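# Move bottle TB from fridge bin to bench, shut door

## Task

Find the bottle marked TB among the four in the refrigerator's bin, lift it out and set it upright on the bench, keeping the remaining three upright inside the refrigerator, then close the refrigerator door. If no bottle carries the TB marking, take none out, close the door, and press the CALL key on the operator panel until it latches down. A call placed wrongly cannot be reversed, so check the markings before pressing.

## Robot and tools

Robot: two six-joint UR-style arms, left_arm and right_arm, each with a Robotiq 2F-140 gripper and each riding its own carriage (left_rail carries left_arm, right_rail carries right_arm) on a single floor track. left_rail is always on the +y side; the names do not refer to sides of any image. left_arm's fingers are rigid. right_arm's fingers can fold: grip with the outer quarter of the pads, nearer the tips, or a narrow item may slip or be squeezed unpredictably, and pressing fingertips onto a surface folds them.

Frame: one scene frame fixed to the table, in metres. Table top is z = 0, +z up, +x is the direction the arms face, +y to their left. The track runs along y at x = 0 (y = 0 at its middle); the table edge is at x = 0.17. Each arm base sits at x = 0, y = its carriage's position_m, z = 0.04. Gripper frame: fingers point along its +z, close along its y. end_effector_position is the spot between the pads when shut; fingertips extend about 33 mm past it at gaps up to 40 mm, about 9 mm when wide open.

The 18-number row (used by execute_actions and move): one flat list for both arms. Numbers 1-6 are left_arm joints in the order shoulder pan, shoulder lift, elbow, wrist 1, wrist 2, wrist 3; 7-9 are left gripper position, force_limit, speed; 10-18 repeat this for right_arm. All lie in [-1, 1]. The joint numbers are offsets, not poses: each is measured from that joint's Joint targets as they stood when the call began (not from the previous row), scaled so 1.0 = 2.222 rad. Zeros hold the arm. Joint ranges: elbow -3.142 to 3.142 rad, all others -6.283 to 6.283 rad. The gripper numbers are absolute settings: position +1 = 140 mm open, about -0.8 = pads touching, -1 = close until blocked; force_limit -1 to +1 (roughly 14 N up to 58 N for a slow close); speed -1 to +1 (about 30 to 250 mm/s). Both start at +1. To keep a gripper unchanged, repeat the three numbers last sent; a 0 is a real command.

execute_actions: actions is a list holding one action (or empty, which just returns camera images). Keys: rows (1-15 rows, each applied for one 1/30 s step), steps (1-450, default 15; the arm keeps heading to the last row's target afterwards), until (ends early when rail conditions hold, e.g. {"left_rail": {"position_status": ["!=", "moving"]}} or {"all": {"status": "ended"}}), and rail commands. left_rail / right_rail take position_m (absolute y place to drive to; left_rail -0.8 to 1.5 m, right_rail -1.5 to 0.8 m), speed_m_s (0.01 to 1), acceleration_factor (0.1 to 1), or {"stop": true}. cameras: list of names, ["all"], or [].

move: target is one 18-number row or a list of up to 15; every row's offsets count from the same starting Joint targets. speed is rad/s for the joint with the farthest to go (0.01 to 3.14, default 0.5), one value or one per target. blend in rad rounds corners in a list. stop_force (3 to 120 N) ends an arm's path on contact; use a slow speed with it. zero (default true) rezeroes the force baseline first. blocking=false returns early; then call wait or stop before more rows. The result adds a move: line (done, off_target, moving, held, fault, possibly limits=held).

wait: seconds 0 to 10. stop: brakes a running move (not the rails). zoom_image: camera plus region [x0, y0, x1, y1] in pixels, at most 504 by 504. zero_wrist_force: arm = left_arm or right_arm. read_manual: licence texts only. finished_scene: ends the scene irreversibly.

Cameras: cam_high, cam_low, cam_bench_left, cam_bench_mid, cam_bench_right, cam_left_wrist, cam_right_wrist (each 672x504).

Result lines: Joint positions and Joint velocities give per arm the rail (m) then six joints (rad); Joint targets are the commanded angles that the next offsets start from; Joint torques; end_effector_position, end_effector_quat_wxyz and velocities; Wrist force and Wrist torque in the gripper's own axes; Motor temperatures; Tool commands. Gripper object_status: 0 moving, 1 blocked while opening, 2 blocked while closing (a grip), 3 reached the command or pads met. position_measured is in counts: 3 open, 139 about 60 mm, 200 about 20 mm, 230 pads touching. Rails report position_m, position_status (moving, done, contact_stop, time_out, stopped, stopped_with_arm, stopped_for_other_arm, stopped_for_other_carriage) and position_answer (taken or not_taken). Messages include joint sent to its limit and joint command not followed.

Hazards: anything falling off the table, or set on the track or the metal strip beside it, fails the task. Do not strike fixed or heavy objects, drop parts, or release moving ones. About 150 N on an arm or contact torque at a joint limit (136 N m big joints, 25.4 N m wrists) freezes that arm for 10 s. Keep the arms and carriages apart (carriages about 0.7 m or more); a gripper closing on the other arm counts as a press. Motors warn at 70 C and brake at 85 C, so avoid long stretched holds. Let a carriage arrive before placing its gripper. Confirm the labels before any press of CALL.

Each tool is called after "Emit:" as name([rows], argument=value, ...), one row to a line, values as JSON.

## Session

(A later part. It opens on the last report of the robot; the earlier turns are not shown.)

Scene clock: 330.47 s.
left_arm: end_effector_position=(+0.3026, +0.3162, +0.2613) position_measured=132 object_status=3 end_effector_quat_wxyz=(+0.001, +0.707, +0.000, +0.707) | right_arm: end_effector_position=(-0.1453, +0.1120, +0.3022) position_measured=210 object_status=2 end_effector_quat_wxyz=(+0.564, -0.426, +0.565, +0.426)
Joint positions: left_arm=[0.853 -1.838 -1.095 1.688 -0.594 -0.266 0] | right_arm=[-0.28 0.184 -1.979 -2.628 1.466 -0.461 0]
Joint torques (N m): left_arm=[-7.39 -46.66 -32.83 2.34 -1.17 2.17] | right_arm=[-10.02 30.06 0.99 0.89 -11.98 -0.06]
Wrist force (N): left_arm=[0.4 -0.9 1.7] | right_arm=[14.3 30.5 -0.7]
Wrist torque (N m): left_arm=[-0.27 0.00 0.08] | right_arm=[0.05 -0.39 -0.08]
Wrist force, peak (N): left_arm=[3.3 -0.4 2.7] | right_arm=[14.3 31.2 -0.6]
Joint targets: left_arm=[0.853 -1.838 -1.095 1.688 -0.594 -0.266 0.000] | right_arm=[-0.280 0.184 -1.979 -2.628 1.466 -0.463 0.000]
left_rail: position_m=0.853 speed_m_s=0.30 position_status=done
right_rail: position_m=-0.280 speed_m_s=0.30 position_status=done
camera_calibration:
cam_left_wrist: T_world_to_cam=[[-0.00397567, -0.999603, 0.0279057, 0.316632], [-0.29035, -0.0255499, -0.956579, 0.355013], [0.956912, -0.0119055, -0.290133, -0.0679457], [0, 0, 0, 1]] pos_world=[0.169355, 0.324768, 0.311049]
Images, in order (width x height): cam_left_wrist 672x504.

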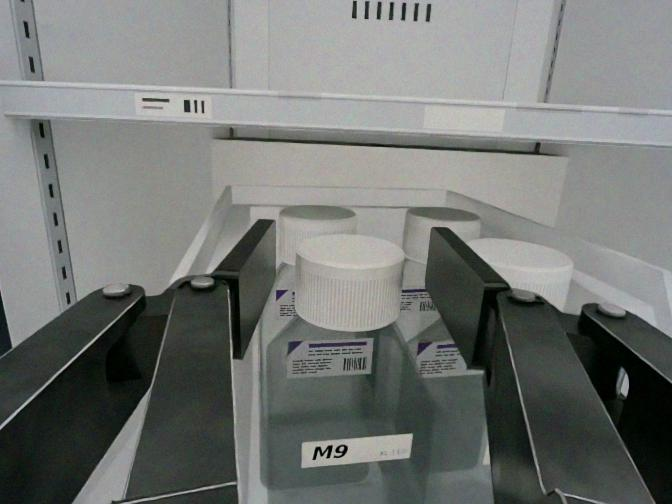

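Emit:
move([
  [-0.1125,0.0185,-0.0279,0.0099,-0.113,0,-0.03,0.0,-1,0,0,0,0,0,0,-1,0.1,-1],
  [-0.0903,0.0935,0.0147,-0.1077,-0.0908,0,-0.82,0.0,-0.3,0,0,0,0,0,0,-1,0.1,-1],
], speed=[0.2,0.3], blend=[0.02,0])

Emit:
execute_actions([
  {"left_rail":{"position_m":0.87,"speed_m_s":0.2},"steps":100,"until":{"left_rail":{"position_status":["!=","moving"]}}},
], cameras=["cam_left_wrist"])

Scene clock: 335.53 s.
left_arm: end_effector_position=(+0.1904, +0.3182, +0.1420) position_measured=231 object_status=0 end_effector_quat_wxyz=(+0.000, +0.707, +0.000, +0.707) | right_arm: end_effector_position=(-0.1453, +0.1120, +0.3022) position_measured=210 object_status=2 end_effector_quat_wxyz=(+0.564, -0.426, +0.565, +0.426)
Joint positions: left_arm=[0.853 -2.038 -0.887 1.721 -0.833 -0.468 0] | right_arm=[-0.28 0.184 -1.979 -2.628 1.466 -0.461 0]
Joint torques (N m): left_arm=[7.02 -29.41 -0.89 -1.19 3.02 2.15] | right_arm=[-10.26 29.81 0.81 0.92 -11.94 -0.05]
Wrist force (N): left_arm=[0.4 -0.8 1.5] | right_arm=[14.3 30.7 -0.5]
Wrist torque (N m): left_arm=[-0.23 -0.07 0.05] | right_arm=[0.11 -0.38 -0.08]
Wrist force, peak (N): left_arm=[0.2 -1.0 3.2] | right_arm=[14.5 30.9 -0.6]
Joint targets: left_arm=[0.853 -2.038 -0.887 1.721 -0.833 -0.468 0.000] | right_arm=[-0.280 0.184 -1.979 -2.628 1.466 -0.463 0.000]
left_rail: position_m=0.853 speed_m_s=0.30 position_status=done
right_rail: position_m=-0.280 speed_m_s=0.30 position_status=done
move: done

Scene clock: 336.37 s.
left_arm: end_effector_position=(+0.1904, +0.3352, +0.1420) position_measured=231 object_status=3 end_effector_quat_wxyz=(+0.000, +0.707, +0.000, +0.707) | right_arm: end_effector_position=(-0.1453, +0.1120, +0.3022) position_measured=210 object_status=2 end_effector_quat_wxyz=(+0.564, -0.426, +0.565, +0.426)
Joint positions: left_arm=[0.87 -2.038 -0.887 1.721 -0.833 -0.468 0] | right_arm=[-0.28 0.184 -1.979 -2.628 1.466 -0.461 0]
Joint torques (N m): left_arm=[5.43 -33.17 -2.17 0.01 1.7 2.11] | right_arm=[-10.76 29.63 0.67 0.85 -11.94 -0.03]
Wrist force (N): left_arm=[0.4 -0.6 1.3] | right_arm=[14.4 30.5 -0.4]
Wrist torque (N m): left_arm=[-0.19 -0.08 0.04] | right_arm=[0.07 -0.40 -0.07]
Wrist force, peak (N): left_arm=[0.6 -1.1 1.4] | right_arm=[14.4 30.7 -0.5]
Joint targets: left_arm=[0.870 -2.038 -0.887 1.721 -0.833 -0.468 0.000] | right_arm=[-0.280 0.184 -1.979 -2.628 1.466 -0.463 0.000]
Tool commands: left_gripper/position=-0.82 left_gripper/force_limit=+0.0 left_gripper/speed=-0.3 right_gripper/position=-1.0 right_gripper/force_limit=+0.1 right_gripper/speed=-1.0
left_rail: position_m=0.870 speed_m_s=0.20 position_status=done
right_rail: position_m=-0.280 speed_m_s=0.30 position_status=done
camera_calibration:
cam_left_wrist: T_world_to_cam=[[-0.00285384, -0.999636, 0.0268238, 0.338467], [-0.290015, -0.0248437, -0.9567, 0.208559], [0.957018, -0.0105096, -0.289838, 0.00448951], [0, 0, 0, 1]] pos_world=[0.0571546, 0.343572, 0.191751]
Images, in order (width x height): cam_left_wrist 672x504.

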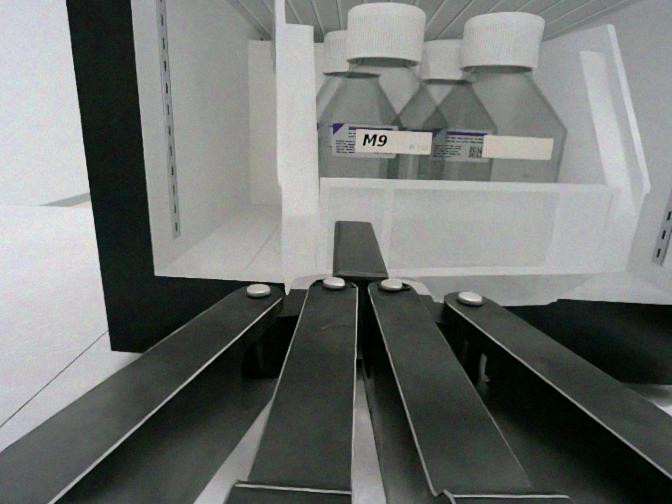

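Emit:
move(target=[0.0484,-0.0077,0.0152,-0.0077,0.0484,0,-0.82,0.0,-0.3,0,0,0,0,0,0,-1,0.1,-1], speed=0.06, stop_force=25, cameras=["cam_left_wrist"])

Scene clock: 340.20 s.
left_arm: end_effector_position=(+0.2522, +0.3352, +0.1422) position_measured=231 object_status=3 end_effector_quat_wxyz=(+0.000, +0.707, +0.000, +0.707) | right_arm: end_effector_position=(-0.1453, +0.1120, +0.3022) position_measured=210 object_status=2 end_effector_quat_wxyz=(+0.564, -0.426, +0.565, +0.426)
Joint positions: left_arm=[0.87 -1.931 -0.905 1.755 -0.85 -0.36 0] | right_arm=[-0.28 0.184 -1.979 -2.628 1.466 -0.461 0]
Joint torques (N m): left_arm=[8.75 -53.1 -0.11 -1.13 3.44 2.17] | right_arm=[-10.44 29.95 1.04 0.88 -11.97 -0.01]
Wrist force (N): left_arm=[-3.3 -1.9 -3.8] | right_arm=[13.9 30.6 -0.8]
Wrist torque (N m): left_arm=[-0.17 0.00 0.06] | right_arm=[0.05 -0.37 -0.08]
Wrist force, peak (N): left_arm=[0.5 -2.4 -7.5] | right_arm=[14.5 30.7 -0.6]
Joint targets: left_arm=[0.870 -1.931 -0.905 1.755 -0.850 -0.360 0.000] | right_arm=[-0.280 0.184 -1.979 -2.628 1.466 -0.463 0.000]
left_rail: position_m=0.870 speed_m_s=0.20 position_status=done
right_rail: position_m=-0.280 speed_m_s=0.30 position_status=done
move: done
camera_calibration:
cam_left_wrist: T_world_to_cam=[[-0.00282764, -0.999625, 0.0272375, 0.338554], [-0.290136, -0.0252459, -0.956652, 0.226721], [0.956981, -0.0106076, -0.289956, -0.0545646], [0, 0, 0, 1]] pos_world=[0.118954, 0.343572, 0.19185]
Images, in order (width x height): cam_left_wrist 672x504.

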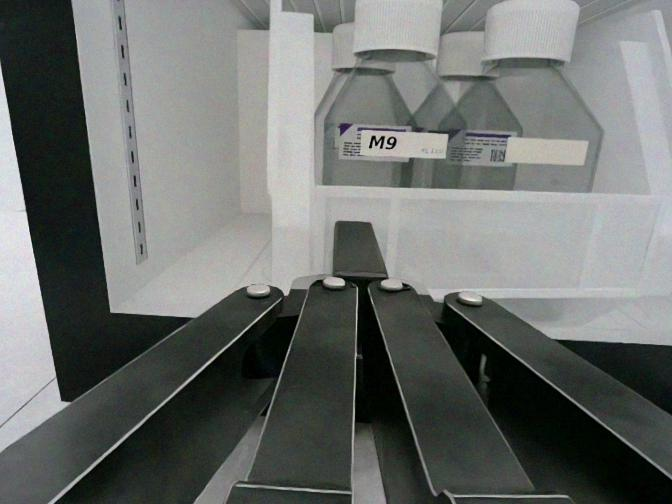

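Emit:
move(target=[-0.016,0.0022,-0.004,0.0018,-0.0161,0,-0.82,0.0,-0.3,0,0,0,0,0,0,-1,0.1,-1], speed=0.1)

Emit:
execute_actions([
  {"left_rail":{"position_m":0.821,"speed_m_s":0.2},"steps":100,"until":{"left_rail":{"position_status":["!=","moving"]}}},
])

Emit:
move(target=[0.074,-0.0042,0.0086,-0.0043,0.074,0,-0.82,0.0,-0.3,0,0,0,0,0,0,-1,0.1,-1], speed=0.06, stop_force=25, cameras=["cam_left_wrist"])

Scene clock: 342.23 s.
left_arm: end_effector_position=(+0.2323, +0.3351, +0.1419) position_measured=231 object_status=3 end_effector_quat_wxyz=(+0.000, +0.707, +0.000, +0.707) | right_arm: end_effector_position=(-0.1453, +0.1120, +0.3022) position_measured=210 object_status=2 end_effector_quat_wxyz=(+0.564, -0.426, +0.565, +0.426)
Joint positions: left_arm=[0.87 -1.966 -0.9 1.746 -0.847 -0.396 0] | right_arm=[-0.28 0.184 -1.979 -2.628 1.466 -0.461 0]
Joint torques (N m): left_arm=[-8.86 -29.35 -30.33 3.21 -2.92 2.19] | right_arm=[-10.94 29.37 0.18 0.86 -11.99 -0.03]
Wrist force (N): left_arm=[0.4 -0.7 1.5] | right_arm=[14.2 31.5 -0.7]
Wrist torque (N m): left_arm=[-0.21 -0.04 0.06] | right_arm=[0.03 -0.36 -0.08]
Wrist force, peak (N): left_arm=[-3.3 -2.0 -3.7] | right_arm=[14.2 32.0 -0.7]
Joint targets: left_arm=[0.870 -1.966 -0.900 1.746 -0.846 -0.396 0.000] | right_arm=[-0.280 0.184 -1.979 -2.628 1.466 -0.463 0.000]
left_rail: position_m=0.870 speed_m_s=0.20 position_status=done
right_rail: position_m=-0.280 speed_m_s=0.30 position_status=done
move: done

Scene clock: 343.50 s.
left_arm: end_effector_position=(+0.2322, +0.2861, +0.1419) position_measured=231 object_status=3 end_effector_quat_wxyz=(+0.000, +0.707, +0.000, +0.707) | right_arm: end_effector_position=(-0.1453, +0.1120, +0.3022) position_measured=210 object_status=2 end_effector_quat_wxyz=(+0.564, -0.426, +0.565, +0.426)
Joint positions: left_arm=[0.821 -1.966 -0.9 1.746 -0.846 -0.396 0] | right_arm=[-0.28 0.184 -1.979 -2.628 1.466 -0.461 0]
Joint torques (N m): left_arm=[-8.63 -30.84 -26.79 2.85 -2.52 2.16] | right_arm=[-10.73 28.84 0.13 0.81 -11.93 -0.07]
Wrist force (N): left_arm=[0.3 -0.8 1.5] | right_arm=[14.2 31.5 -0.7]
Wrist torque (N m): left_arm=[-0.23 -0.04 0.05] | right_arm=[0.03 -0.36 -0.08]
Wrist force, peak (N): left_arm=[0.3 -1.0 1.7] | right_arm=[14.4 31.9 -0.9]
Joint targets: left_arm=[0.821 -1.966 -0.900 1.746 -0.846 -0.396 0.000] | right_arm=[-0.280 0.184 -1.979 -2.628 1.466 -0.463 0.000]
Tool commands: left_gripper/position=-0.82 left_gripper/force_limit=+0.0 left_gripper/speed=-0.3 right_gripper/position=-1.0 right_gripper/force_limit=+0.1 right_gripper/speed=-1.0
left_rail: position_m=0.821 speed_m_s=0.20 position_status=done
right_rail: position_m=-0.280 speed_m_s=0.30 position_status=done

Scene clock: 346.80 s.
left_arm: end_effector_position=(+0.2957, +0.2846, +0.1419) position_measured=231 object_status=3 end_effector_quat_wxyz=(+0.000, +0.707, +0.000, +0.707) | right_arm: end_effector_position=(-0.1452, +0.1119, +0.3022) position_measured=210 object_status=2 end_effector_quat_wxyz=(+0.564, -0.426, +0.565, +0.426)
Joint positions: left_arm=[0.821 -1.851 -0.906 1.759 -0.853 -0.281 0] | right_arm=[-0.28 0.184 -1.979 -2.628 1.466 -0.462 0]
Joint torques (N m): left_arm=[-7.58 -29.67 -31.28 2.74 -1.28 2.3] | right_arm=[-11.25 29.31 0.39 0.91 -11.98 -0.02]
Wrist force (N): left_arm=[-2.4 -4.9 -2.8] | right_arm=[8.5 35.4 -1.0]
Wrist torque (N m): left_arm=[-0.14 -0.03 0.09] | right_arm=[-0.03 -0.34 -0.05]
Wrist force, peak (N): left_arm=[-0.2 -13.3 -58.3] | right_arm=[8.1 35.8 -1.1]
Joint targets: left_arm=[0.821 -1.851 -0.906 1.759 -0.853 -0.281 0.000] | right_arm=[-0.280 0.184 -1.979 -2.628 1.466 -0.463 0.000]
left_rail: position_m=0.821 speed_m_s=0.20 position_status=done
right_rail: position_m=-0.280 speed_m_s=0.30 position_status=done
move: contact (left_arm); left_arm: the shoulder pan is farthest, 0.049 rad from its target
camera_calibration:
cam_left_wrist: T_world_to_cam=[[-0.00254246, -0.999628, 0.0271454, 0.288074], [-0.2901, -0.0252408, -0.956663, 0.237839], [0.956993, -0.0103072, -0.289928, -0.0967873], [0, 0, 0, 1]] pos_world=[0.162354, 0.292972, 0.19165]
Images, in order (width x height): cam_left_wrist 672x504.

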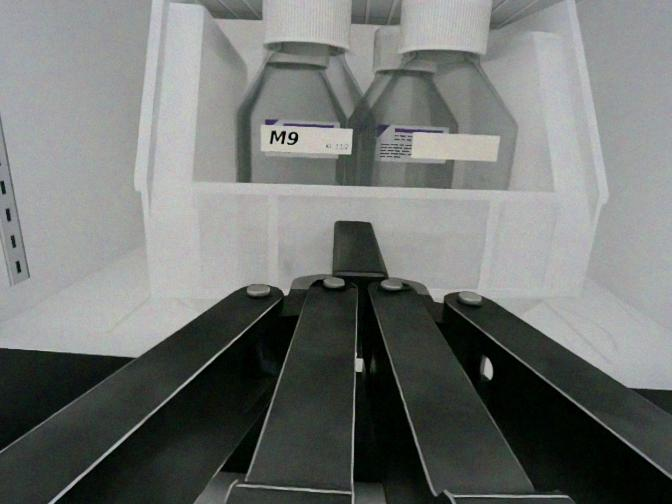

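Emit:
move(target=[-0.052,0.0027,-0.006,0.0032,-0.052,0,-0.82,0.0,-0.3,0,0,0,0,0,0,-1,0.1,-1], speed=0.2, cameras=["cam_left_wrist","cam_high","cam_low"])

Emit:
zoom_image(camera="cam_left_wrist", region=[150, 0, 600, 330])

Scene clock: 349.93 s.
left_arm: end_effector_position=(+0.2324, +0.2861, +0.1422) position_measured=231 object_status=3 end_effector_quat_wxyz=(+0.000, +0.707, +0.000, +0.707) | right_arm: end_effector_position=(-0.1452, +0.1119, +0.3022) position_measured=210 object_status=2 end_effector_quat_wxyz=(+0.564, -0.426, +0.565, +0.426)
Joint positions: left_arm=[0.821 -1.966 -0.9 1.746 -0.846 -0.396 0] | right_arm=[-0.28 0.184 -1.979 -2.628 1.466 -0.462 0]
Joint torques (N m): left_arm=[-8.18 -28.52 -29.84 3.16 -2.79 2.11] | right_arm=[-11.25 28.8 0.35 0.94 -11.96 0.01]
Wrist force (N): left_arm=[0.5 -0.8 1.7] | right_arm=[9.8 35.2 -1.0]
Wrist torque (N m): left_arm=[-0.22 -0.07 0.06] | right_arm=[-0.01 -0.32 -0.06]
Wrist force, peak (N): left_arm=[-2.6 -4.8 -3.2] | right_arm=[9.6 36.1 -1.3]
Joint targets: left_arm=[0.821 -1.966 -0.900 1.746 -0.846 -0.396 0.000] | right_arm=[-0.280 0.184 -1.979 -2.628 1.466 -0.463 0.000]
left_rail: position_m=0.821 speed_m_s=0.20 position_status=done
right_rail: position_m=-0.280 speed_m_s=0.30 position_status=done
move: done
camera_calibration:
cam_left_wrist: T_world_to_cam=[[-0.00257498, -0.999622, 0.027369, 0.289363], [-0.290222, -0.025444, -0.956621, 0.219892], [0.956956, -0.0104064, -0.290047, -0.0361473], [0, 0, 0, 1]] pos_world=[0.0991541, 0.294472, 0.19195]
Images, in order (width x height): cam_high 672x504, cam_low 672x504, cam_left_wrist 672x504.

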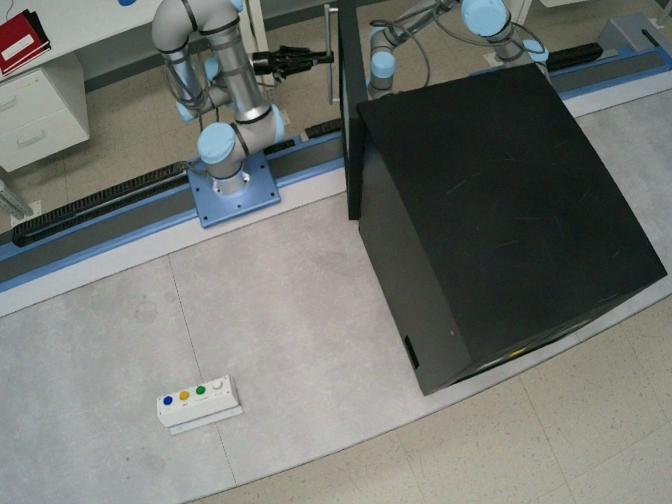

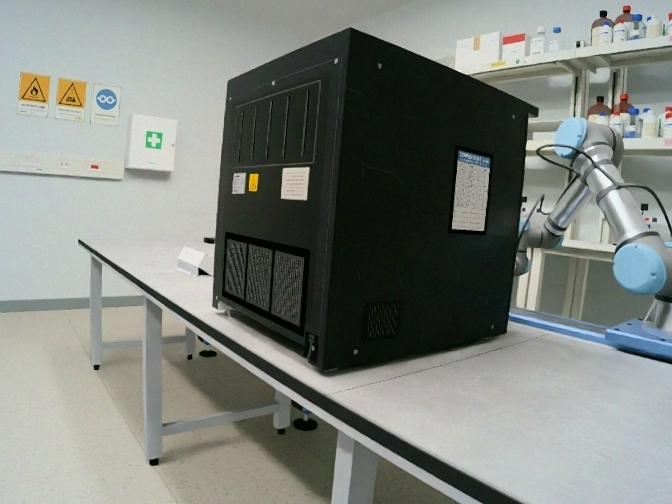

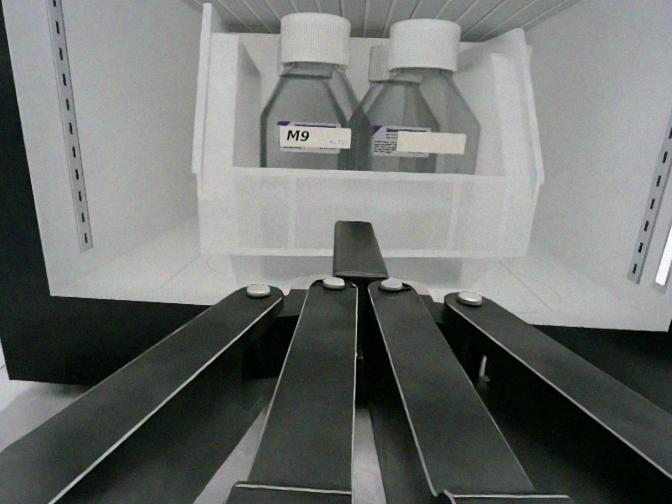

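Scaled by 1.120 from the camera's 672x504 image, which has a finer 960x720 frame.

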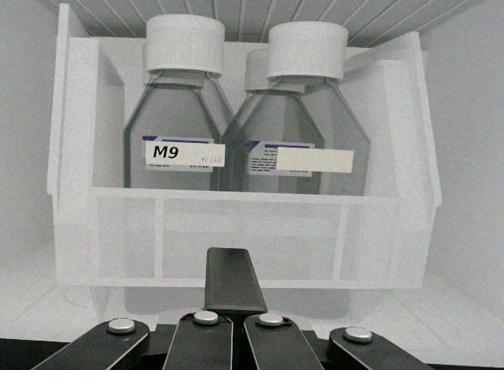

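Emit:
move(target=[-0.0527,0.0057,-0.0114,0.0057,-0.0523,0,-0.82,0.0,-0.3,0,0,0,0,0,0,-1,0.1,-1], speed=0.3)

Emit:
execute_actions([
  {"left_rail":{"position_m":1.3,"speed_m_s":0.4},"steps":150,"until":{"left_rail":{"position_status":["!=","moving"]}}},
])

Scene clock: 351.77 s.
left_arm: end_effector_position=(+0.1666, +0.2918, +0.1421) position_measured=231 object_status=3 end_effector_quat_wxyz=(+0.000, +0.707, +0.000, +0.707) | right_arm: end_effector_position=(-0.1452, +0.1119, +0.3022) position_measured=210 object_status=2 end_effector_quat_wxyz=(+0.564, -0.426, +0.565, +0.426)
Joint positions: left_arm=[0.821 -2.083 -0.888 1.721 -0.833 -0.512 0] | right_arm=[-0.28 0.184 -1.979 -2.628 1.466 -0.462 0]
Joint torques (N m): left_arm=[-8.55 -29.52 -29.65 3.53 -2.49 2.24] | right_arm=[-11.49 28.68 -0.35 0.83 -11.92 -0.01]
Wrist force (N): left_arm=[0.8 -1.1 1.5] | right_arm=[9.7 35.4 -1.1]
Wrist torque (N m): left_arm=[-0.31 -0.18 0.05] | right_arm=[0.02 -0.30 -0.06]
Wrist force, peak (N): left_arm=[0.4 -0.5 2.7] | right_arm=[9.7 35.5 -0.9]
Joint targets: left_arm=[0.821 -2.083 -0.888 1.721 -0.833 -0.512 0.000] | right_arm=[-0.280 0.184 -1.979 -2.628 1.466 -0.463 0.000]
left_rail: position_m=0.821 speed_m_s=0.20 position_status=done
right_rail: position_m=-0.280 speed_m_s=0.30 position_status=done
move: done

Scene clock: 355.23 s.
left_arm: end_effector_position=(+0.1664, +0.7708, +0.1421) position_measured=231 object_status=3 end_effector_quat_wxyz=(+0.000, +0.707, +0.000, +0.707) | right_arm: end_effector_position=(-0.1452, +0.1119, +0.3022) position_measured=210 object_status=2 end_effector_quat_wxyz=(+0.564, -0.426, +0.565, +0.426)
Joint positions: left_arm=[1.3 -2.083 -0.888 1.721 -0.833 -0.512 0] | right_arm=[-0.28 0.184 -1.979 -2.628 1.466 -0.462 0]
Joint torques (N m): left_arm=[-6.24 -30.72 -20.22 2.64 -1.78 2.25] | right_arm=[-11.84 28.31 -0.17 0.73 -11.99 0.01]
Wrist force (N): left_arm=[0.7 -1.0 1.5] | right_arm=[9.8 35.0 -0.9]
Wrist torque (N m): left_arm=[-0.31 -0.15 0.05] | right_arm=[-0.04 -0.33 -0.06]
Wrist force, peak (N): left_arm=[0.8 -1.3 1.8] | right_arm=[9.6 35.5 -0.9]
Joint targets: left_arm=[1.300 -2.083 -0.888 1.721 -0.833 -0.512 0.000] | right_arm=[-0.280 0.184 -1.979 -2.628 1.466 -0.463 0.000]
Tool commands: left_gripper/position=-0.82 left_gripper/force_limit=+0.0 left_gripper/speed=-0.3 right_gripper/position=-1.0 right_gripper/force_limit=+0.1 right_gripper/speed=-1.0
left_rail: position_m=1.300 speed_m_s=0.40 position_status=done
right_rail: position_m=-0.280 speed_m_s=0.30 position_status=done

Emit:
move([
  [0,0,0,0,0,0,-0.82,0,-0.3,-0.1711,-0.028,0.0987,-0.071,0.0925,0,-1,0.1,-1],
  [0,0,0,0,0,0,-0.82,0,-0.3,-0.2912,-0.0662,0.1992,-0.1333,0.134,0,-1,0.1,-1],
  [0,0,0,0,0,0,-0.82,0,-0.3,-0.3821,-0.1067,0.2948,-0.189,0.1535,0,-1,0.1,-1],
  [0,0,0,0,0,0,-0.82,0,-0.3,-0.4603,-0.1544,0.4026,-0.2485,0.1521,0,-1,0.1,-1],
  [0,0,0,0,0,0,-0.82,0,-0.3,-0.5289,-0.2062,0.5157,-0.3098,0.14,0,-1,0.1,-1],
  [0,0,0,0,0,0,-0.82,0,-0.3,-0.579,-0.2514,0.6127,-0.3615,0.126,0,-1,0.1,-1],
], speed=0.25, blend=0.04, stop_force=80, cameras=["cam_right_wrist"])

Scene clock: 364.20 s.
left_arm: end_effector_position=(+0.1664, +0.7708, +0.1421) position_measured=231 object_status=3 end_effector_quat_wxyz=(+0.000, +0.707, +0.000, +0.707) | right_arm: end_effector_position=(+0.1202, +0.4563, +0.3023) position_measured=210 object_status=2 end_effector_quat_wxyz=(+0.700, -0.101, +0.700, +0.101)
Joint positions: left_arm=[1.3 -2.083 -0.888 1.721 -0.833 -0.512 0] | right_arm=[-0.28 -1.103 -2.537 -1.267 0.663 -0.181 0]
Joint torques (N m): left_arm=[-0.16 -32.4 -2.63 0.14 2.31 2.2] | right_arm=[-19.04 54.22 25.25 -0.7 -12 -0.06]
Wrist force (N): left_arm=[0.8 -1.0 1.6] | right_arm=[9.5 30.0 0.0]
Wrist torque (N m): left_arm=[-0.29 -0.18 0.05] | right_arm=[0.32 -0.28 0.00]
Wrist force, peak (N): left_arm=[0.9 -1.2 1.6] | right_arm=[-3.3 37.6 -0.6]
Joint targets: left_arm=[1.300 -2.083 -0.888 1.721 -0.833 -0.512 0.000] | right_arm=[-0.280 -1.103 -2.537 -1.267 0.663 -0.183 0.000]
left_rail: position_m=1.300 speed_m_s=0.40 position_status=done
right_rail: position_m=-0.280 speed_m_s=0.30 position_status=done
move: done
camera_calibration:
cam_right_wrist: T_world_to_cam=[[-0.326973, 0.944328, 0.0365285, -0.401586], [-0.264572, -0.128578, 0.955756, -0.180709], [0.907243, 0.302842, 0.291884, -0.192218], [0, 0, 0, 1]] pos_world=[-0.00472953, 0.414205, 0.243489]
Images, in order (width x height): cam_right_wrist 672x504.

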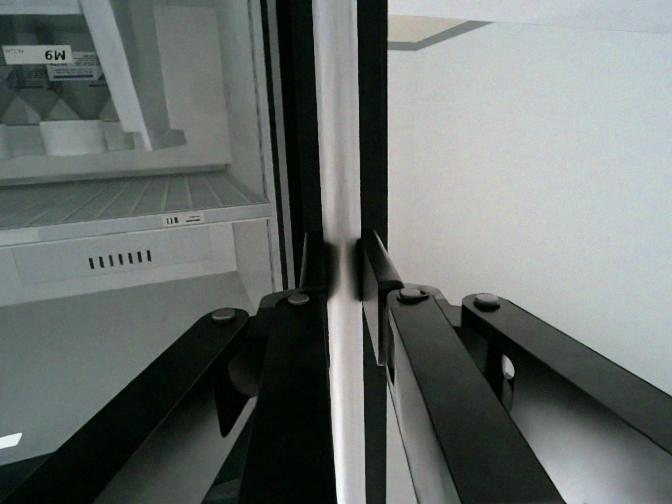

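Emit:
move([
  [0,0,0,0,0,0,-0.82,0,-0.3,-0.0468,-0.0509,0.1071,-0.0567,-0.0176,0,-1,0.1,-1],
  [0,0,0,0,0,0,-0.82,0,-0.3,-0.0909,-0.1103,0.2327,-0.1224,-0.0374,0,-1,0.1,-1],
], speed=[0.15,0.08], blend=[0.02,0], stop_force=35, cameras=["cam_right_wrist"])

Scene clock: 371.03 s.
left_arm: end_effector_position=(+0.1664, +0.7708, +0.1421) position_measured=231 object_status=3 end_effector_quat_wxyz=(+0.000, +0.707, +0.000, +0.707) | right_arm: end_effector_position=(+0.2399, +0.4890, +0.3021) position_measured=210 object_status=2 end_effector_quat_wxyz=(+0.707, +0.000, +0.707, +0.000)
Joint positions: left_arm=[1.3 -2.083 -0.888 1.721 -0.833 -0.512 0] | right_arm=[-0.28 -1.305 -2.783 -0.75 0.391 -0.265 0]
Joint torques (N m): left_arm=[5.37 -32.78 -2.62 -0.99 3.01 2.32] | right_arm=[-14.37 55.58 27.87 -0.45 -11.94 -0.05]
Wrist force (N): left_arm=[0.7 -1.1 1.6] | right_arm=[-2.5 29.7 2.9]
Wrist torque (N m): left_arm=[-0.31 -0.15 0.05] | right_arm=[0.12 -0.13 -0.01]
Wrist force, peak (N): left_arm=[0.9 -1.4 1.7] | right_arm=[-19.2 33.6 0.1]
Joint targets: left_arm=[1.300 -2.083 -0.888 1.721 -0.833 -0.512 0.000] | right_arm=[-0.280 -1.305 -2.783 -0.750 0.391 -0.266 0.000]
left_rail: position_m=1.300 speed_m_s=0.40 position_status=done
right_rail: position_m=-0.280 speed_m_s=0.30 position_status=done
move: done
camera_calibration:
cam_right_wrist: T_world_to_cam=[[-0.0469974, 0.998228, 0.0365029, -0.486912], [-0.290117, -0.0486087, 0.955756, -0.177716], [0.955837, 0.0343279, 0.291887, -0.191038], [0, 0, 0, 1]] pos_world=[0.108159, 0.483969, 0.243389]
Images, in order (width x height): cam_right_wrist 672x504.

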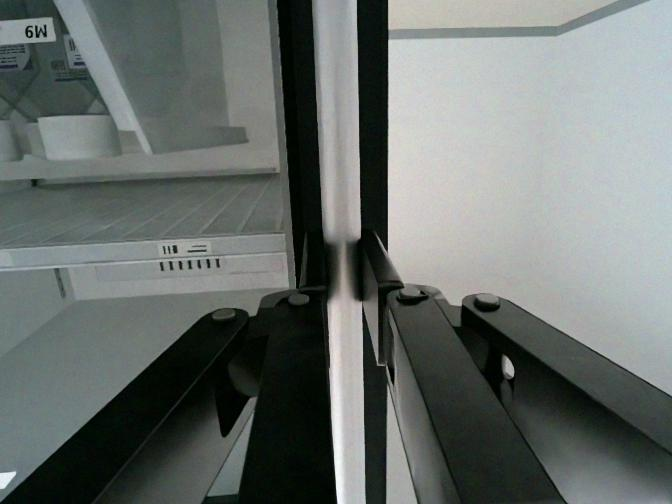

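Emit:
move(target=[0,0,0,0,0,0,-0.82,0,-0.3,-0.0034,0.0012,-0.0025,0.0013,0.0034,0,-1,0.1,-1], speed=0.03, stop_force=25)

Scene clock: 372.83 s.
left_arm: end_effector_position=(+0.1664, +0.7708, +0.1421) position_measured=231 object_status=3 end_effector_quat_wxyz=(+0.000, +0.707, +0.000, +0.707) | right_arm: end_effector_position=(+0.2408, +0.4889, +0.3021) position_measured=210 object_status=2 end_effector_quat_wxyz=(+0.707, +0.000, +0.707, +0.000)
Joint positions: left_arm=[1.3 -2.083 -0.888 1.721 -0.833 -0.512 0] | right_arm=[-0.28 -1.306 -2.782 -0.75 0.391 -0.264 0]
Joint torques (N m): left_arm=[5.35 -33.74 -2.47 -1.11 2.99 2.27] | right_arm=[-18.8 54.52 26.67 0.51 -12.03 -0.07]
Wrist force (N): left_arm=[0.9 -1.2 1.4] | right_arm=[-6.1 30.4 -22.9]
Wrist torque (N m): left_arm=[-0.34 -0.19 0.04] | right_arm=[0.06 -0.15 0.03]
Wrist force, peak (N): left_arm=[1.0 -1.1 1.6] | right_arm=[-6.2 33.2 -33.4]
Joint targets: left_arm=[1.300 -2.083 -0.888 1.721 -0.833 -0.512 0.000] | right_arm=[-0.280 -1.306 -2.782 -0.750 0.391 -0.265 0.000]
left_rail: position_m=1.300 speed_m_s=0.40 position_status=done
right_rail: position_m=-0.280 speed_m_s=0.30 position_status=done
move: contact (right_arm)

Emit:
execute_actions([
  {"rows":[[0,0,0,0,0,0,-0.82,0,-0.3,0,0,0,0,0,0,1,0.1,-1]],"steps":140},
])

Emit:
move(target=[0,0,0,0,0,0,-0.82,0,-0.3,0.0504,-0.0171,0.0367,-0.0198,-0.0504,0,1,0.1,-1], speed=0.15, cameras=["cam_right_wrist"])

Scene clock: 378.37 s.
left_arm: end_effector_position=(+0.1664, +0.7708, +0.1421) position_measured=231 object_status=3 end_effector_quat_wxyz=(+0.000, +0.707, +0.000, +0.707) | right_arm: end_effector_position=(+0.2407, +0.4888, +0.3021) position_measured=3 object_status=3 end_effector_quat_wxyz=(+0.707, +0.000, +0.707, +0.000)
Joint positions: left_arm=[1.3 -2.083 -0.888 1.721 -0.833 -0.512 0] | right_arm=[-0.28 -1.306 -2.782 -0.75 0.391 -0.265 0]
Joint torques (N m): left_arm=[5.77 -33.91 -1.7 -1.04 3.04 2.35] | right_arm=[8.37 64.74 25.01 2.07 2.6 -0.13]
Wrist force (N): left_arm=[0.8 -1.0 1.5] | right_arm=[-0.6 2.7 0.9]
Wrist torque (N m): left_arm=[-0.30 -0.18 0.05] | right_arm=[0.56 -0.21 -0.05]
Wrist force, peak (N): left_arm=[0.7 -1.1 1.7] | right_arm=[-6.1 30.6 -22.6]
Joint targets: left_arm=[1.300 -2.083 -0.888 1.721 -0.833 -0.512 0.000] | right_arm=[-0.280 -1.306 -2.782 -0.750 0.391 -0.265 0.000]
left_rail: position_m=1.300 speed_m_s=0.40 position_status=done
right_rail: position_m=-0.280 speed_m_s=0.30 position_status=done

Scene clock: 379.63 s.
left_arm: end_effector_position=(+0.1664, +0.7708, +0.1421) position_measured=231 object_status=3 end_effector_quat_wxyz=(+0.000, +0.707, +0.000, +0.707) | right_arm: end_effector_position=(+0.1513, +0.4870, +0.3029) position_measured=3 object_status=3 end_effector_quat_wxyz=(+0.707, +0.000, +0.707, +0.000) end_effector_velocity=(-0.004, +0.000, +0.001) end_effector_angular_velocity=(+0.002, +0.001, +0.002)
Joint positions: left_arm=[1.3 -2.083 -0.888 1.721 -0.833 -0.512 0] | right_arm=[-0.28 -1.194 -2.82 -0.669 0.347 -0.376 0]
Joint velocities: left_arm=[within noise] | right_arm=[0 0.005 0 0.002 -0.001 -0.003 0]
Joint torques (N m): left_arm=[5.04 -34.64 -2.6 -1.11 3.01 2.32] | right_arm=[10.42 55.13 30.44 -3.22 -2.24 -0.08]
Wrist force (N): left_arm=[0.7 -1.0 1.3] | right_arm=[-0.8 2.8 1.0]
Wrist torque (N m): left_arm=[-0.29 -0.15 0.05] | right_arm=[0.58 -0.18 -0.02]
Wrist force, peak (N): left_arm=[0.7 -1.2 1.6] | right_arm=[-0.9 2.9 1.8]
Joint targets: left_arm=[1.300 -2.083 -0.888 1.721 -0.833 -0.512 0.000] | right_arm=[-0.280 -1.194 -2.820 -0.669 0.347 -0.377 0.000]
left_rail: position_m=1.300 speed_m_s=0.40 position_status=done
right_rail: position_m=-0.280 speed_m_s=0.30 position_status=done
move: done
camera_calibration:
cam_right_wrist: T_world_to_cam=[[-0.0463845, 0.99828, 0.0358486, -0.488979], [-0.290354, -0.0478115, 0.955724, -0.204557], [0.955794, 0.0339219, 0.292073, -0.106338], [0, 0, 0, 1]] pos_world=[0.0195619, 0.481965, 0.244087]
Images, in order (width x height): cam_right_wrist 672x504.

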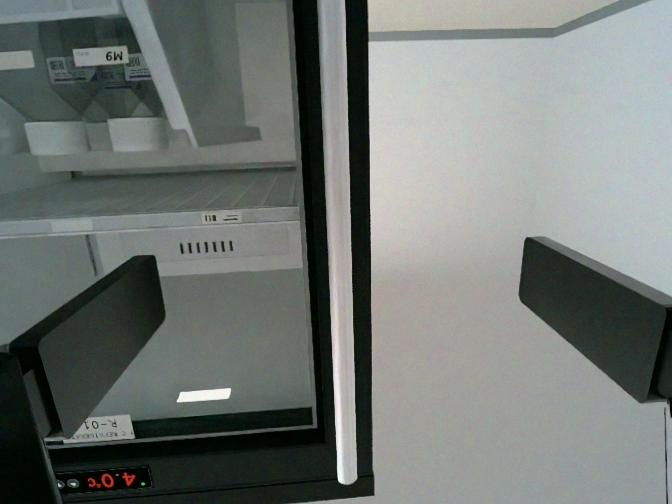

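Emit:
execute_actions([
  {"right_rail":{"position_m":-0.95,"speed_m_s":0.4},"steps":150,"until":{"right_rail":{"position_status":["!=","moving"]}}},
])

Emit:
move(target=[0,0,0,0,0,0,-0.82,0,-0.3,0.0018,0.4928,0.738,-0.5229,-0.5374,0,1,0.1,-1], speed=0.8)

Scene clock: 385.43 s.
left_arm: end_effector_position=(+0.1664, +0.7708, +0.1421) position_measured=231 object_status=3 end_effector_quat_wxyz=(+0.000, +0.707, +0.000, +0.707) | right_arm: end_effector_position=(+0.1510, -0.1831, +0.3028) position_measured=3 object_status=3 end_effector_quat_wxyz=(+0.707, +0.000, +0.707, +0.000)
Joint positions: left_arm=[1.3 -2.083 -0.888 1.721 -0.833 -0.512 0] | right_arm=[-0.95 -1.194 -2.82 -0.669 0.347 -0.377 0]
Joint torques (N m): left_arm=[5.26 -36.31 -2.01 -0.99 3.06 2.35] | right_arm=[5.84 68.19 20.37 1.74 -0.21 -0.16]
Wrist force (N): left_arm=[0.6 -1.2 1.6] | right_arm=[-1.0 2.9 0.6]
Wrist torque (N m): left_arm=[-0.33 -0.14 0.05] | right_arm=[0.60 -0.13 -0.02]
Wrist force, peak (N): left_arm=[0.9 -1.2 1.7] | right_arm=[-0.8 4.6 0.8]
Joint targets: left_arm=[1.300 -2.083 -0.888 1.721 -0.833 -0.512 0.000] | right_arm=[-0.950 -1.194 -2.820 -0.669 0.347 -0.377 0.000]
Tool commands: left_gripper/position=-0.82 left_gripper/force_limit=+0.0 left_gripper/speed=-0.3 right_gripper/position=+1.0 right_gripper/force_limit=+0.1 right_gripper/speed=-1.0
left_rail: position_m=1.300 speed_m_s=0.40 position_status=done
right_rail: position_m=-0.950 speed_m_s=0.40 position_status=done

Scene clock: 388.27 s.
left_arm: end_effector_position=(+0.1664, +0.7708, +0.1421) position_measured=231 object_status=3 end_effector_quat_wxyz=(+0.000, +0.707, +0.000, +0.707) | right_arm: end_effector_position=(+0.2425, -1.1970, +0.5799) position_measured=3 object_status=3 end_effector_quat_wxyz=(+0.000, +0.561, +0.828, +0.000)
Joint positions: left_arm=[1.3 -2.083 -0.888 1.721 -0.833 -0.512 0] | right_arm=[-0.95 -1.19 -1.726 0.971 -0.815 -1.571 0]
Joint torques (N m): left_arm=[5.4 -36.08 -2.12 -1.07 3.06 2.3] | right_arm=[8.05 -3.95 -9.45 -5.27 -2.45 -0.1]
Wrist force (N): left_arm=[0.7 -1.1 1.6] | right_arm=[1.2 1.9 -0.3]
Wrist torque (N m): left_arm=[-0.31 -0.15 0.04] | right_arm=[0.40 -0.25 -0.02]
Wrist force, peak (N): left_arm=[0.8 -1.2 1.6] | right_arm=[3.8 3.7 0.8]
Joint targets: left_arm=[1.300 -2.083 -0.888 1.721 -0.833 -0.512 0.000] | right_arm=[-0.950 -1.190 -1.725 0.971 -0.815 -1.571 0.000]
left_rail: position_m=1.300 speed_m_s=0.40 position_status=done
right_rail: position_m=-0.950 speed_m_s=0.40 position_status=done
move: done

Emit:
move(target=[0,0,0,0,0,0,-0.82,0,-0.3,0.4953,0.1751,0.1352,-0.3111,0,-0.0403,1,0.1,-0.2], speed=0.8)

Emit:
execute_actions([
  {"right_rail":{"position_m":-0.6,"speed_m_s":0.4},"rows":[[0,0,0,0,0,0,-0.82,0,-0.3,0,0,0,0,0,0,-1,0.1,-0.2]],"steps":150,"until":{"right_rail":{"position_status":["!=","moving"]}}},
], cameras=["cam_right_wrist"])

Scene clock: 391.00 s.
left_arm: end_effector_position=(+0.1664, +0.7708, +0.1421) position_measured=231 object_status=3 end_effector_quat_wxyz=(+0.000, +0.707, +0.000, +0.707) | right_arm: end_effector_position=(+0.5994, -0.8701, +0.3303) position_measured=3 object_status=3 end_effector_quat_wxyz=(+0.000, +0.000, +1.000, +0.000)
Joint positions: left_arm=[1.3 -2.083 -0.888 1.721 -0.833 -0.512 0] | right_arm=[-0.95 -0.09 -1.336 1.271 -1.506 -1.571 -0.089]
Joint torques (N m): left_arm=[5.2 -36.5 -2.5 -1.07 3.13 2.3] | right_arm=[8.94 -24.49 -14.96 -4.75 1.29 -1.38]
Wrist force (N): left_arm=[1.0 -1.0 1.5] | right_arm=[1.2 1.8 -0.1]
Wrist torque (N m): left_arm=[-0.31 -0.20 0.05] | right_arm=[0.41 -0.22 0.10]
Wrist force, peak (N): left_arm=[0.9 -1.1 1.7] | right_arm=[0.4 4.9 1.1]
Joint targets: left_arm=[1.300 -2.083 -0.888 1.721 -0.833 -0.512 0.000] | right_arm=[-0.950 -0.089 -1.336 1.271 -1.506 -1.571 -0.089]
left_rail: position_m=1.300 speed_m_s=0.40 position_status=done
right_rail: position_m=-0.950 speed_m_s=0.40 position_status=done
move: done

Scene clock: 392.80 s.
left_arm: end_effector_position=(+0.1664, +0.7708, +0.1421) position_measured=231 object_status=3 end_effector_quat_wxyz=(+0.000, +0.707, +0.000, +0.707) | right_arm: end_effector_position=(+0.5994, -0.5199, +0.3302) position_measured=233 object_status=3 end_effector_quat_wxyz=(+0.000, +0.000, +1.000, +0.000)
Joint positions: left_arm=[1.3 -2.083 -0.888 1.721 -0.833 -0.512 0] | right_arm=[-0.6 -0.089 -1.336 1.271 -1.506 -1.571 -0.089]
Joint torques (N m): left_arm=[5.35 -36.64 -2.37 -1.09 3.02 2.33] | right_arm=[-4.8 -26.11 -15.77 -4.74 1.85 -1.4]
Wrist force (N): left_arm=[0.8 -1.1 1.5] | right_arm=[1.2 2.0 -0.4]
Wrist torque (N m): left_arm=[-0.31 -0.17 0.05] | right_arm=[0.44 -0.22 0.10]
Wrist force, peak (N): left_arm=[0.8 -1.2 1.6] | right_arm=[1.4 3.0 -0.3]
Joint targets: left_arm=[1.300 -2.083 -0.888 1.721 -0.833 -0.512 0.000] | right_arm=[-0.600 -0.089 -1.336 1.271 -1.506 -1.571 -0.089]
left_rail: position_m=1.300 speed_m_s=0.40 position_status=done
right_rail: position_m=-0.600 speed_m_s=0.40 position_status=done
camera_calibration:
cam_right_wrist: T_world_to_cam=[[0.0361937, 0.998272, 0.0462825, 0.483077], [0.95571, -0.0481119, 0.29035, -0.67612], [0.292075, 0.0337238, -0.955801, 0.301302], [0, 0, 0, 1]] pos_world=[0.540688, -0.524933, 0.461938]
Images, in order (width x height): cam_right_wrist 672x504.

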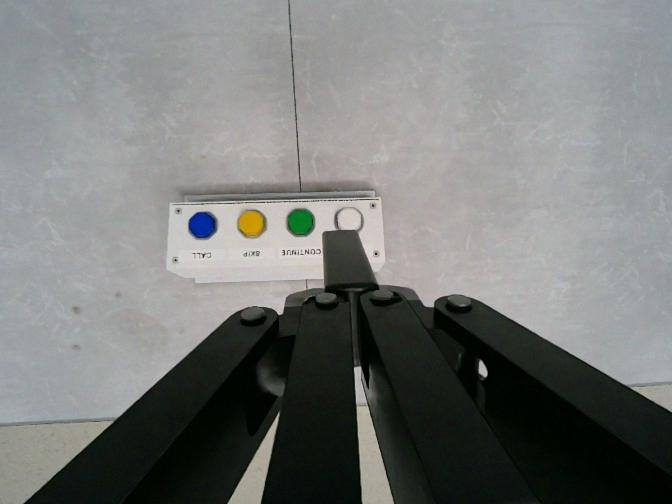

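Emit:
zoom_image(camera="cam_right_wrist", region=[150, 170, 400, 300])

Scaled by 2.016 from the camera's 672x504 image, which has a finer 960x720 frame.

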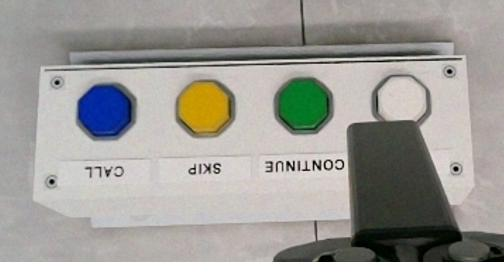

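Emit:
execute_actions([
  {"right_rail":{"position_m":-0.722,"speed_m_s":0.3},"steps":150,"until":{"right_rail":{"position_status":["!=","moving"]}}},
])

Emit:
move(target=[0,0,0,0,0,0,-0.82,0,-0.3,0.0013,0.0373,0.1023,-0.1396,0,0.0013,-1,0.1,-0.2], speed=0.4, stop_force=8, cameras=["cam_right_wrist"])

Emit:
zoom_image(camera="cam_right_wrist", region=[200, 100, 500, 300])

Scene clock: 396.30 s.
left_arm: end_effector_position=(+0.1664, +0.7708, +0.1421) position_measured=231 object_status=3 end_effector_quat_wxyz=(+0.000, +0.707, +0.000, +0.707) | right_arm: end_effector_position=(+0.5994, -0.6420, +0.3302) position_measured=233 object_status=3 end_effector_quat_wxyz=(+0.000, +0.000, +1.000, +0.000)
Joint positions: left_arm=[1.3 -2.083 -0.888 1.721 -0.833 -0.512 0] | right_arm=[-0.722 -0.089 -1.336 1.271 -1.506 -1.571 -0.089]
Joint torques (N m): left_arm=[5.23 -38.01 -2.16 -1.02 2.99 2.24] | right_arm=[-0.33 -27.06 -18.83 -4.27 1.14 -1.32]
Wrist force (N): left_arm=[0.8 -1.1 1.6] | right_arm=[1.0 1.7 -0.3]
Wrist torque (N m): left_arm=[-0.31 -0.17 0.05] | right_arm=[0.40 -0.17 0.09]
Wrist force, peak (N): left_arm=[0.7 -1.1 1.7] | right_arm=[1.2 3.5 -0.3]
Joint targets: left_arm=[1.300 -2.083 -0.888 1.721 -0.833 -0.512 0.000] | right_arm=[-0.722 -0.089 -1.336 1.271 -1.506 -1.571 -0.089]
Tool commands: left_gripper/position=-0.82 left_gripper/force_limit=+0.0 left_gripper/speed=-0.3 right_gripper/position=-1.0 right_gripper/force_limit=+0.1 right_gripper/speed=-0.2
left_rail: position_m=1.300 speed_m_s=0.40 position_status=done
right_rail: position_m=-0.722 speed_m_s=0.30 position_status=done

Scene clock: 398.33 s.
left_arm: end_effector_position=(+0.1664, +0.7708, +0.1421) position_measured=231 object_status=3 end_effector_quat_wxyz=(+0.000, +0.707, +0.000, +0.707) | right_arm: end_effector_position=(+0.6221, -0.6422, +0.2000) position_measured=233 object_status=3 end_effector_quat_wxyz=(+0.000, +0.000, +1.000, +0.000)
Joint positions: left_arm=[1.3 -2.083 -0.888 1.721 -0.833 -0.512 0] | right_arm=[-0.722 -0.087 -1.253 1.499 -1.816 -1.571 -0.086]
Joint torques (N m): left_arm=[5.07 -37.94 -2.28 -1.03 3 2.26] | right_arm=[8.01 -28.99 -14.19 -4.92 0.62 1.47]
Wrist force (N): left_arm=[0.7 -1.0 1.4] | right_arm=[1.4 1.8 -0.2]
Wrist torque (N m): left_arm=[-0.31 -0.16 0.05] | right_arm=[0.42 -0.28 0.01]
Wrist force, peak (N): left_arm=[0.7 -1.0 1.8] | right_arm=[1.7 2.2 -1.4]
Joint targets: left_arm=[1.300 -2.083 -0.888 1.721 -0.833 -0.512 0.000] | right_arm=[-0.722 -0.087 -1.253 1.499 -1.816 -1.571 -0.086]
left_rail: position_m=1.300 speed_m_s=0.40 position_status=done
right_rail: position_m=-0.722 speed_m_s=0.30 position_status=done
move: done
camera_calibration:
cam_right_wrist: T_world_to_cam=[[0.0361937, 0.998272, 0.0462825, 0.610279], [0.95571, -0.0481119, 0.29035, -0.665766], [0.292075, 0.0337238, -0.955801, 0.174281], [0, 0, 0, 1]] pos_world=[0.563288, -0.647133, 0.331638]
Images, in order (width x height): cam_right_wrist 672x504.

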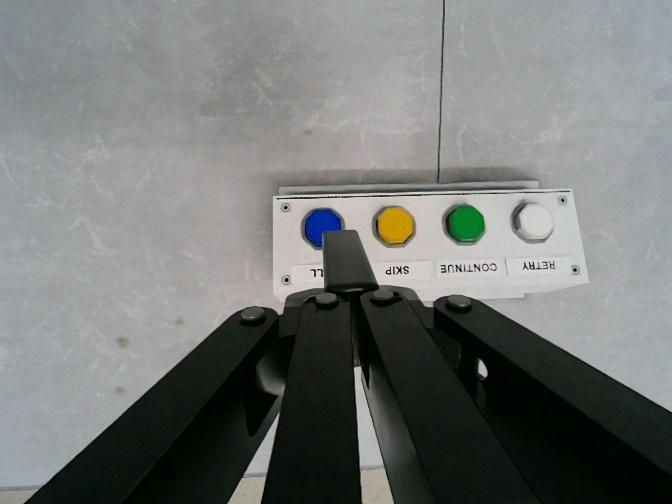

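Scaled by 1.680 from the camera's 672x504 image, which has a finer 960x720 frame.

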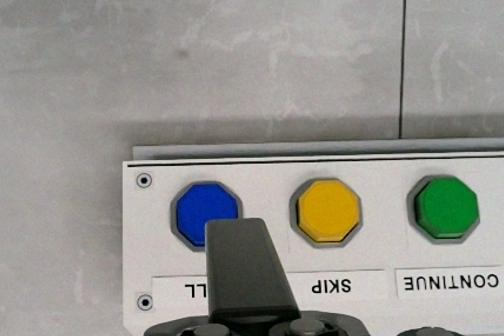

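Emit:
execute_actions([
  {"right_rail":{"position_m":-0.728,"speed_m_s":0.1},"steps":60,"until":{"right_rail":{"position_status":["!=","moving"]}}},
])

Emit:
move(target=[0,0,0,0,0,0,-0.82,0,-0.3,0.0009,0.0335,0.0374,-0.0713,0,0,-1,0.1,-0.2], speed=0.2, stop_force=8, cameras=["cam_right_wrist","cam_bench_mid"])

Emit:
zoom_image(camera="cam_bench_mid", region=[10, 350, 190, 500])

Scene clock: 400.97 s.
left_arm: end_effector_position=(+0.1664, +0.7708, +0.1421) position_measured=231 object_status=3 end_effector_quat_wxyz=(+0.000, +0.707, +0.000, +0.707) | right_arm: end_effector_position=(+0.6221, -0.6482, +0.1999) position_measured=233 object_status=3 end_effector_quat_wxyz=(+0.000, +0.000, +1.000, +0.000)
Joint positions: left_arm=[1.3 -2.083 -0.888 1.721 -0.833 -0.512 0] | right_arm=[-0.728 -0.087 -1.253 1.499 -1.816 -1.571 -0.086]
Joint torques (N m): left_arm=[4.62 -38.5 -2.54 -1.04 3.11 2.36] | right_arm=[1.37 -28.96 -14.07 -4.93 0.18 1.49]
Wrist force (N): left_arm=[0.8 -0.9 1.6] | right_arm=[1.3 2.1 0.0]
Wrist torque (N m): left_arm=[-0.27 -0.17 0.04] | right_arm=[0.48 -0.26 0.01]
Wrist force, peak (N): left_arm=[0.9 -1.1 1.6] | right_arm=[1.5 3.0 0.0]
Joint targets: left_arm=[1.300 -2.083 -0.888 1.721 -0.833 -0.512 0.000] | right_arm=[-0.728 -0.087 -1.253 1.499 -1.816 -1.571 -0.086]
Tool commands: left_gripper/position=-0.82 left_gripper/force_limit=+0.0 left_gripper/speed=-0.3 right_gripper/position=-1.0 right_gripper/force_limit=+0.1 right_gripper/speed=-0.2
left_rail: position_m=1.300 speed_m_s=0.40 position_status=done
right_rail: position_m=-0.728 speed_m_s=0.10 position_status=done

Scene clock: 402.93 s.
left_arm: end_effector_position=(+0.1664, +0.7708, +0.1421) position_measured=231 object_status=3 end_effector_quat_wxyz=(+0.000, +0.707, +0.000, +0.707) | right_arm: end_effector_position=(+0.6322, -0.6478, +0.1305) position_measured=233 object_status=3 end_effector_quat_wxyz=(+0.001, -0.001, +1.000, +0.000)
Joint positions: left_arm=[1.3 -2.083 -0.888 1.721 -0.833 -0.512 0] | right_arm=[-0.728 -0.085 -1.179 1.582 -1.975 -1.571 -0.086]
Joint torques (N m): left_arm=[5.31 -38.78 -2.32 -1.13 3.02 2.32] | right_arm=[8.15 -30 -13.08 -4.95 -0.22 1.31]
Wrist force (N): left_arm=[0.6 -1.0 1.6] | right_arm=[0.9 1.9 0.2]
Wrist torque (N m): left_arm=[-0.30 -0.13 0.05] | right_arm=[0.43 -0.19 0.00]
Wrist force, peak (N): left_arm=[0.7 -1.2 1.6] | right_arm=[1.6 1.8 -0.8]
Joint targets: left_arm=[1.300 -2.083 -0.888 1.721 -0.833 -0.512 0.000] | right_arm=[-0.728 -0.085 -1.179 1.582 -1.975 -1.571 -0.086]
left_rail: position_m=1.300 speed_m_s=0.40 position_status=done
right_rail: position_m=-0.728 speed_m_s=0.10 position_status=done
move: done
camera_calibration:
cam_right_wrist: T_world_to_cam=[[0.0341944, 0.998345, 0.0462282, 0.620136], [0.955536, -0.0462135, 0.291229, -0.654339], [0.292884, 0.0342143, -0.955536, 0.105008], [0, 0, 0, 1]] pos_world=[0.573284, -0.652942, 0.262234]
Images, in order (width x height): cam_bench_mid 672x504, cam_right_wrist 672x504.

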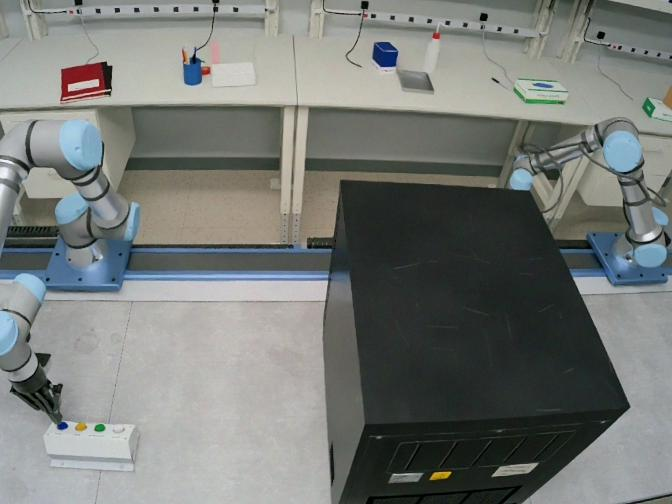

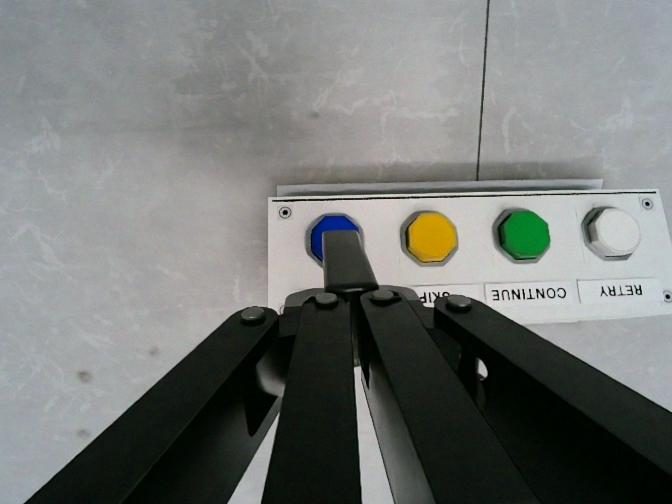

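Scaled by 2.800 from the camera's 672x504 image, which has a finer 960x720 frame.

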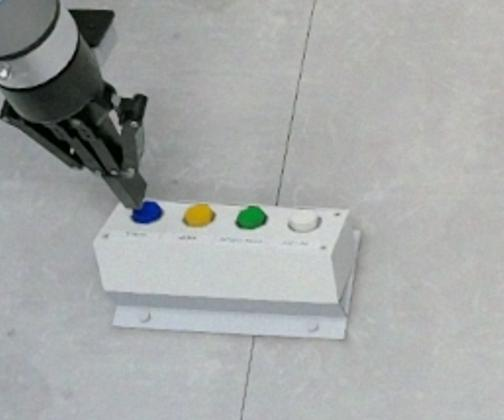

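Emit:
move(target=[0,0,0,0,0,0,-0.82,0,-0.3,0,0.0264,0.0315,-0.0579,0,0,-1,0.1,-0.2], speed=0.04, stop_force=6, cameras=["cam_right_wrist","cam_bench_mid"])

Emit:
zoom_image(camera="cam_bench_mid", region=[20, 380, 150, 480])

Scene clock: 406.30 s.
left_arm: end_effector_position=(+0.1664, +0.7708, +0.1421) position_measured=231 object_status=3 end_effector_quat_wxyz=(+0.000, +0.707, +0.000, +0.707) | right_arm: end_effector_position=(+0.6330, -0.6479, +0.1086) position_measured=233 object_status=3 end_effector_quat_wxyz=(+0.001, -0.001, +1.000, +0.000)
Joint positions: left_arm=[1.3 -2.083 -0.888 1.721 -0.833 -0.512 0] | right_arm=[-0.728 -0.085 -1.156 1.609 -2.025 -1.571 -0.086]
Joint torques (N m): left_arm=[5.7 -39.47 -2.34 -1.06 3.02 2.26] | right_arm=[7.41 -42.88 -31.07 -0.19 -0.82 1.38]
Wrist force (N): left_arm=[0.8 -1.1 1.3] | right_arm=[3.0 1.6 -3.6]
Wrist torque (N m): left_arm=[-0.32 -0.18 0.05] | right_arm=[0.45 -0.23 -0.01]
Wrist force, peak (N): left_arm=[0.7 -1.1 1.8] | right_arm=[-2.3 1.8 -6.6]
Joint targets: left_arm=[1.300 -2.083 -0.888 1.721 -0.833 -0.512 0.000] | right_arm=[-0.728 -0.085 -1.156 1.609 -2.026 -1.571 -0.086]
left_rail: position_m=1.300 speed_m_s=0.40 position_status=done
right_rail: position_m=-0.728 speed_m_s=0.10 position_status=done
move: contact (right_arm); right_arm: the wrist 1 is farthest, 0.078 rad from its target
camera_calibration:
cam_right_wrist: T_world_to_cam=[[0.0341847, 0.998346, 0.0462288, 0.621131], [0.955509, -0.0462076, 0.291321, -0.648699], [0.292975, 0.0342133, -0.955508, 0.0836917], [0, 0, 0, 1]] pos_world=[0.574085, -0.652942, 0.240233]
Images, in order (width x height): cam_bench_mid 672x504, cam_right_wrist 672x504.

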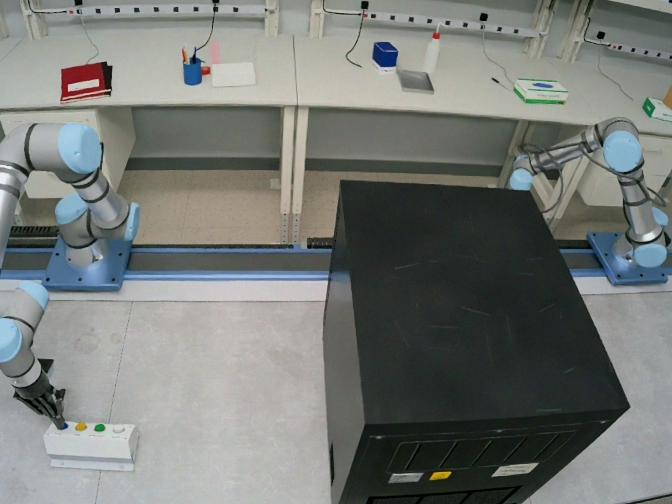

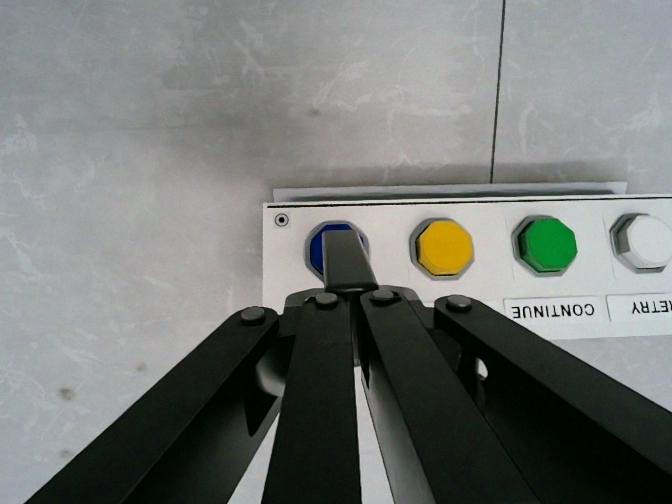

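Scaled by 3.877 from the camera's 672x504 image, which has a finer 960x720 frame.

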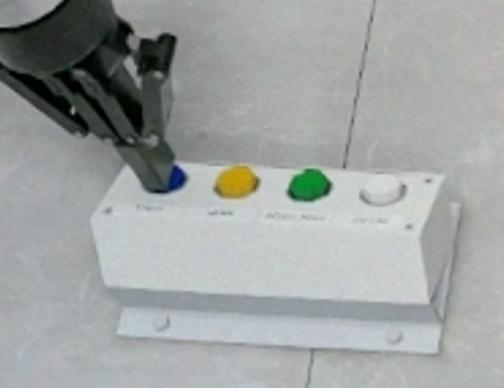

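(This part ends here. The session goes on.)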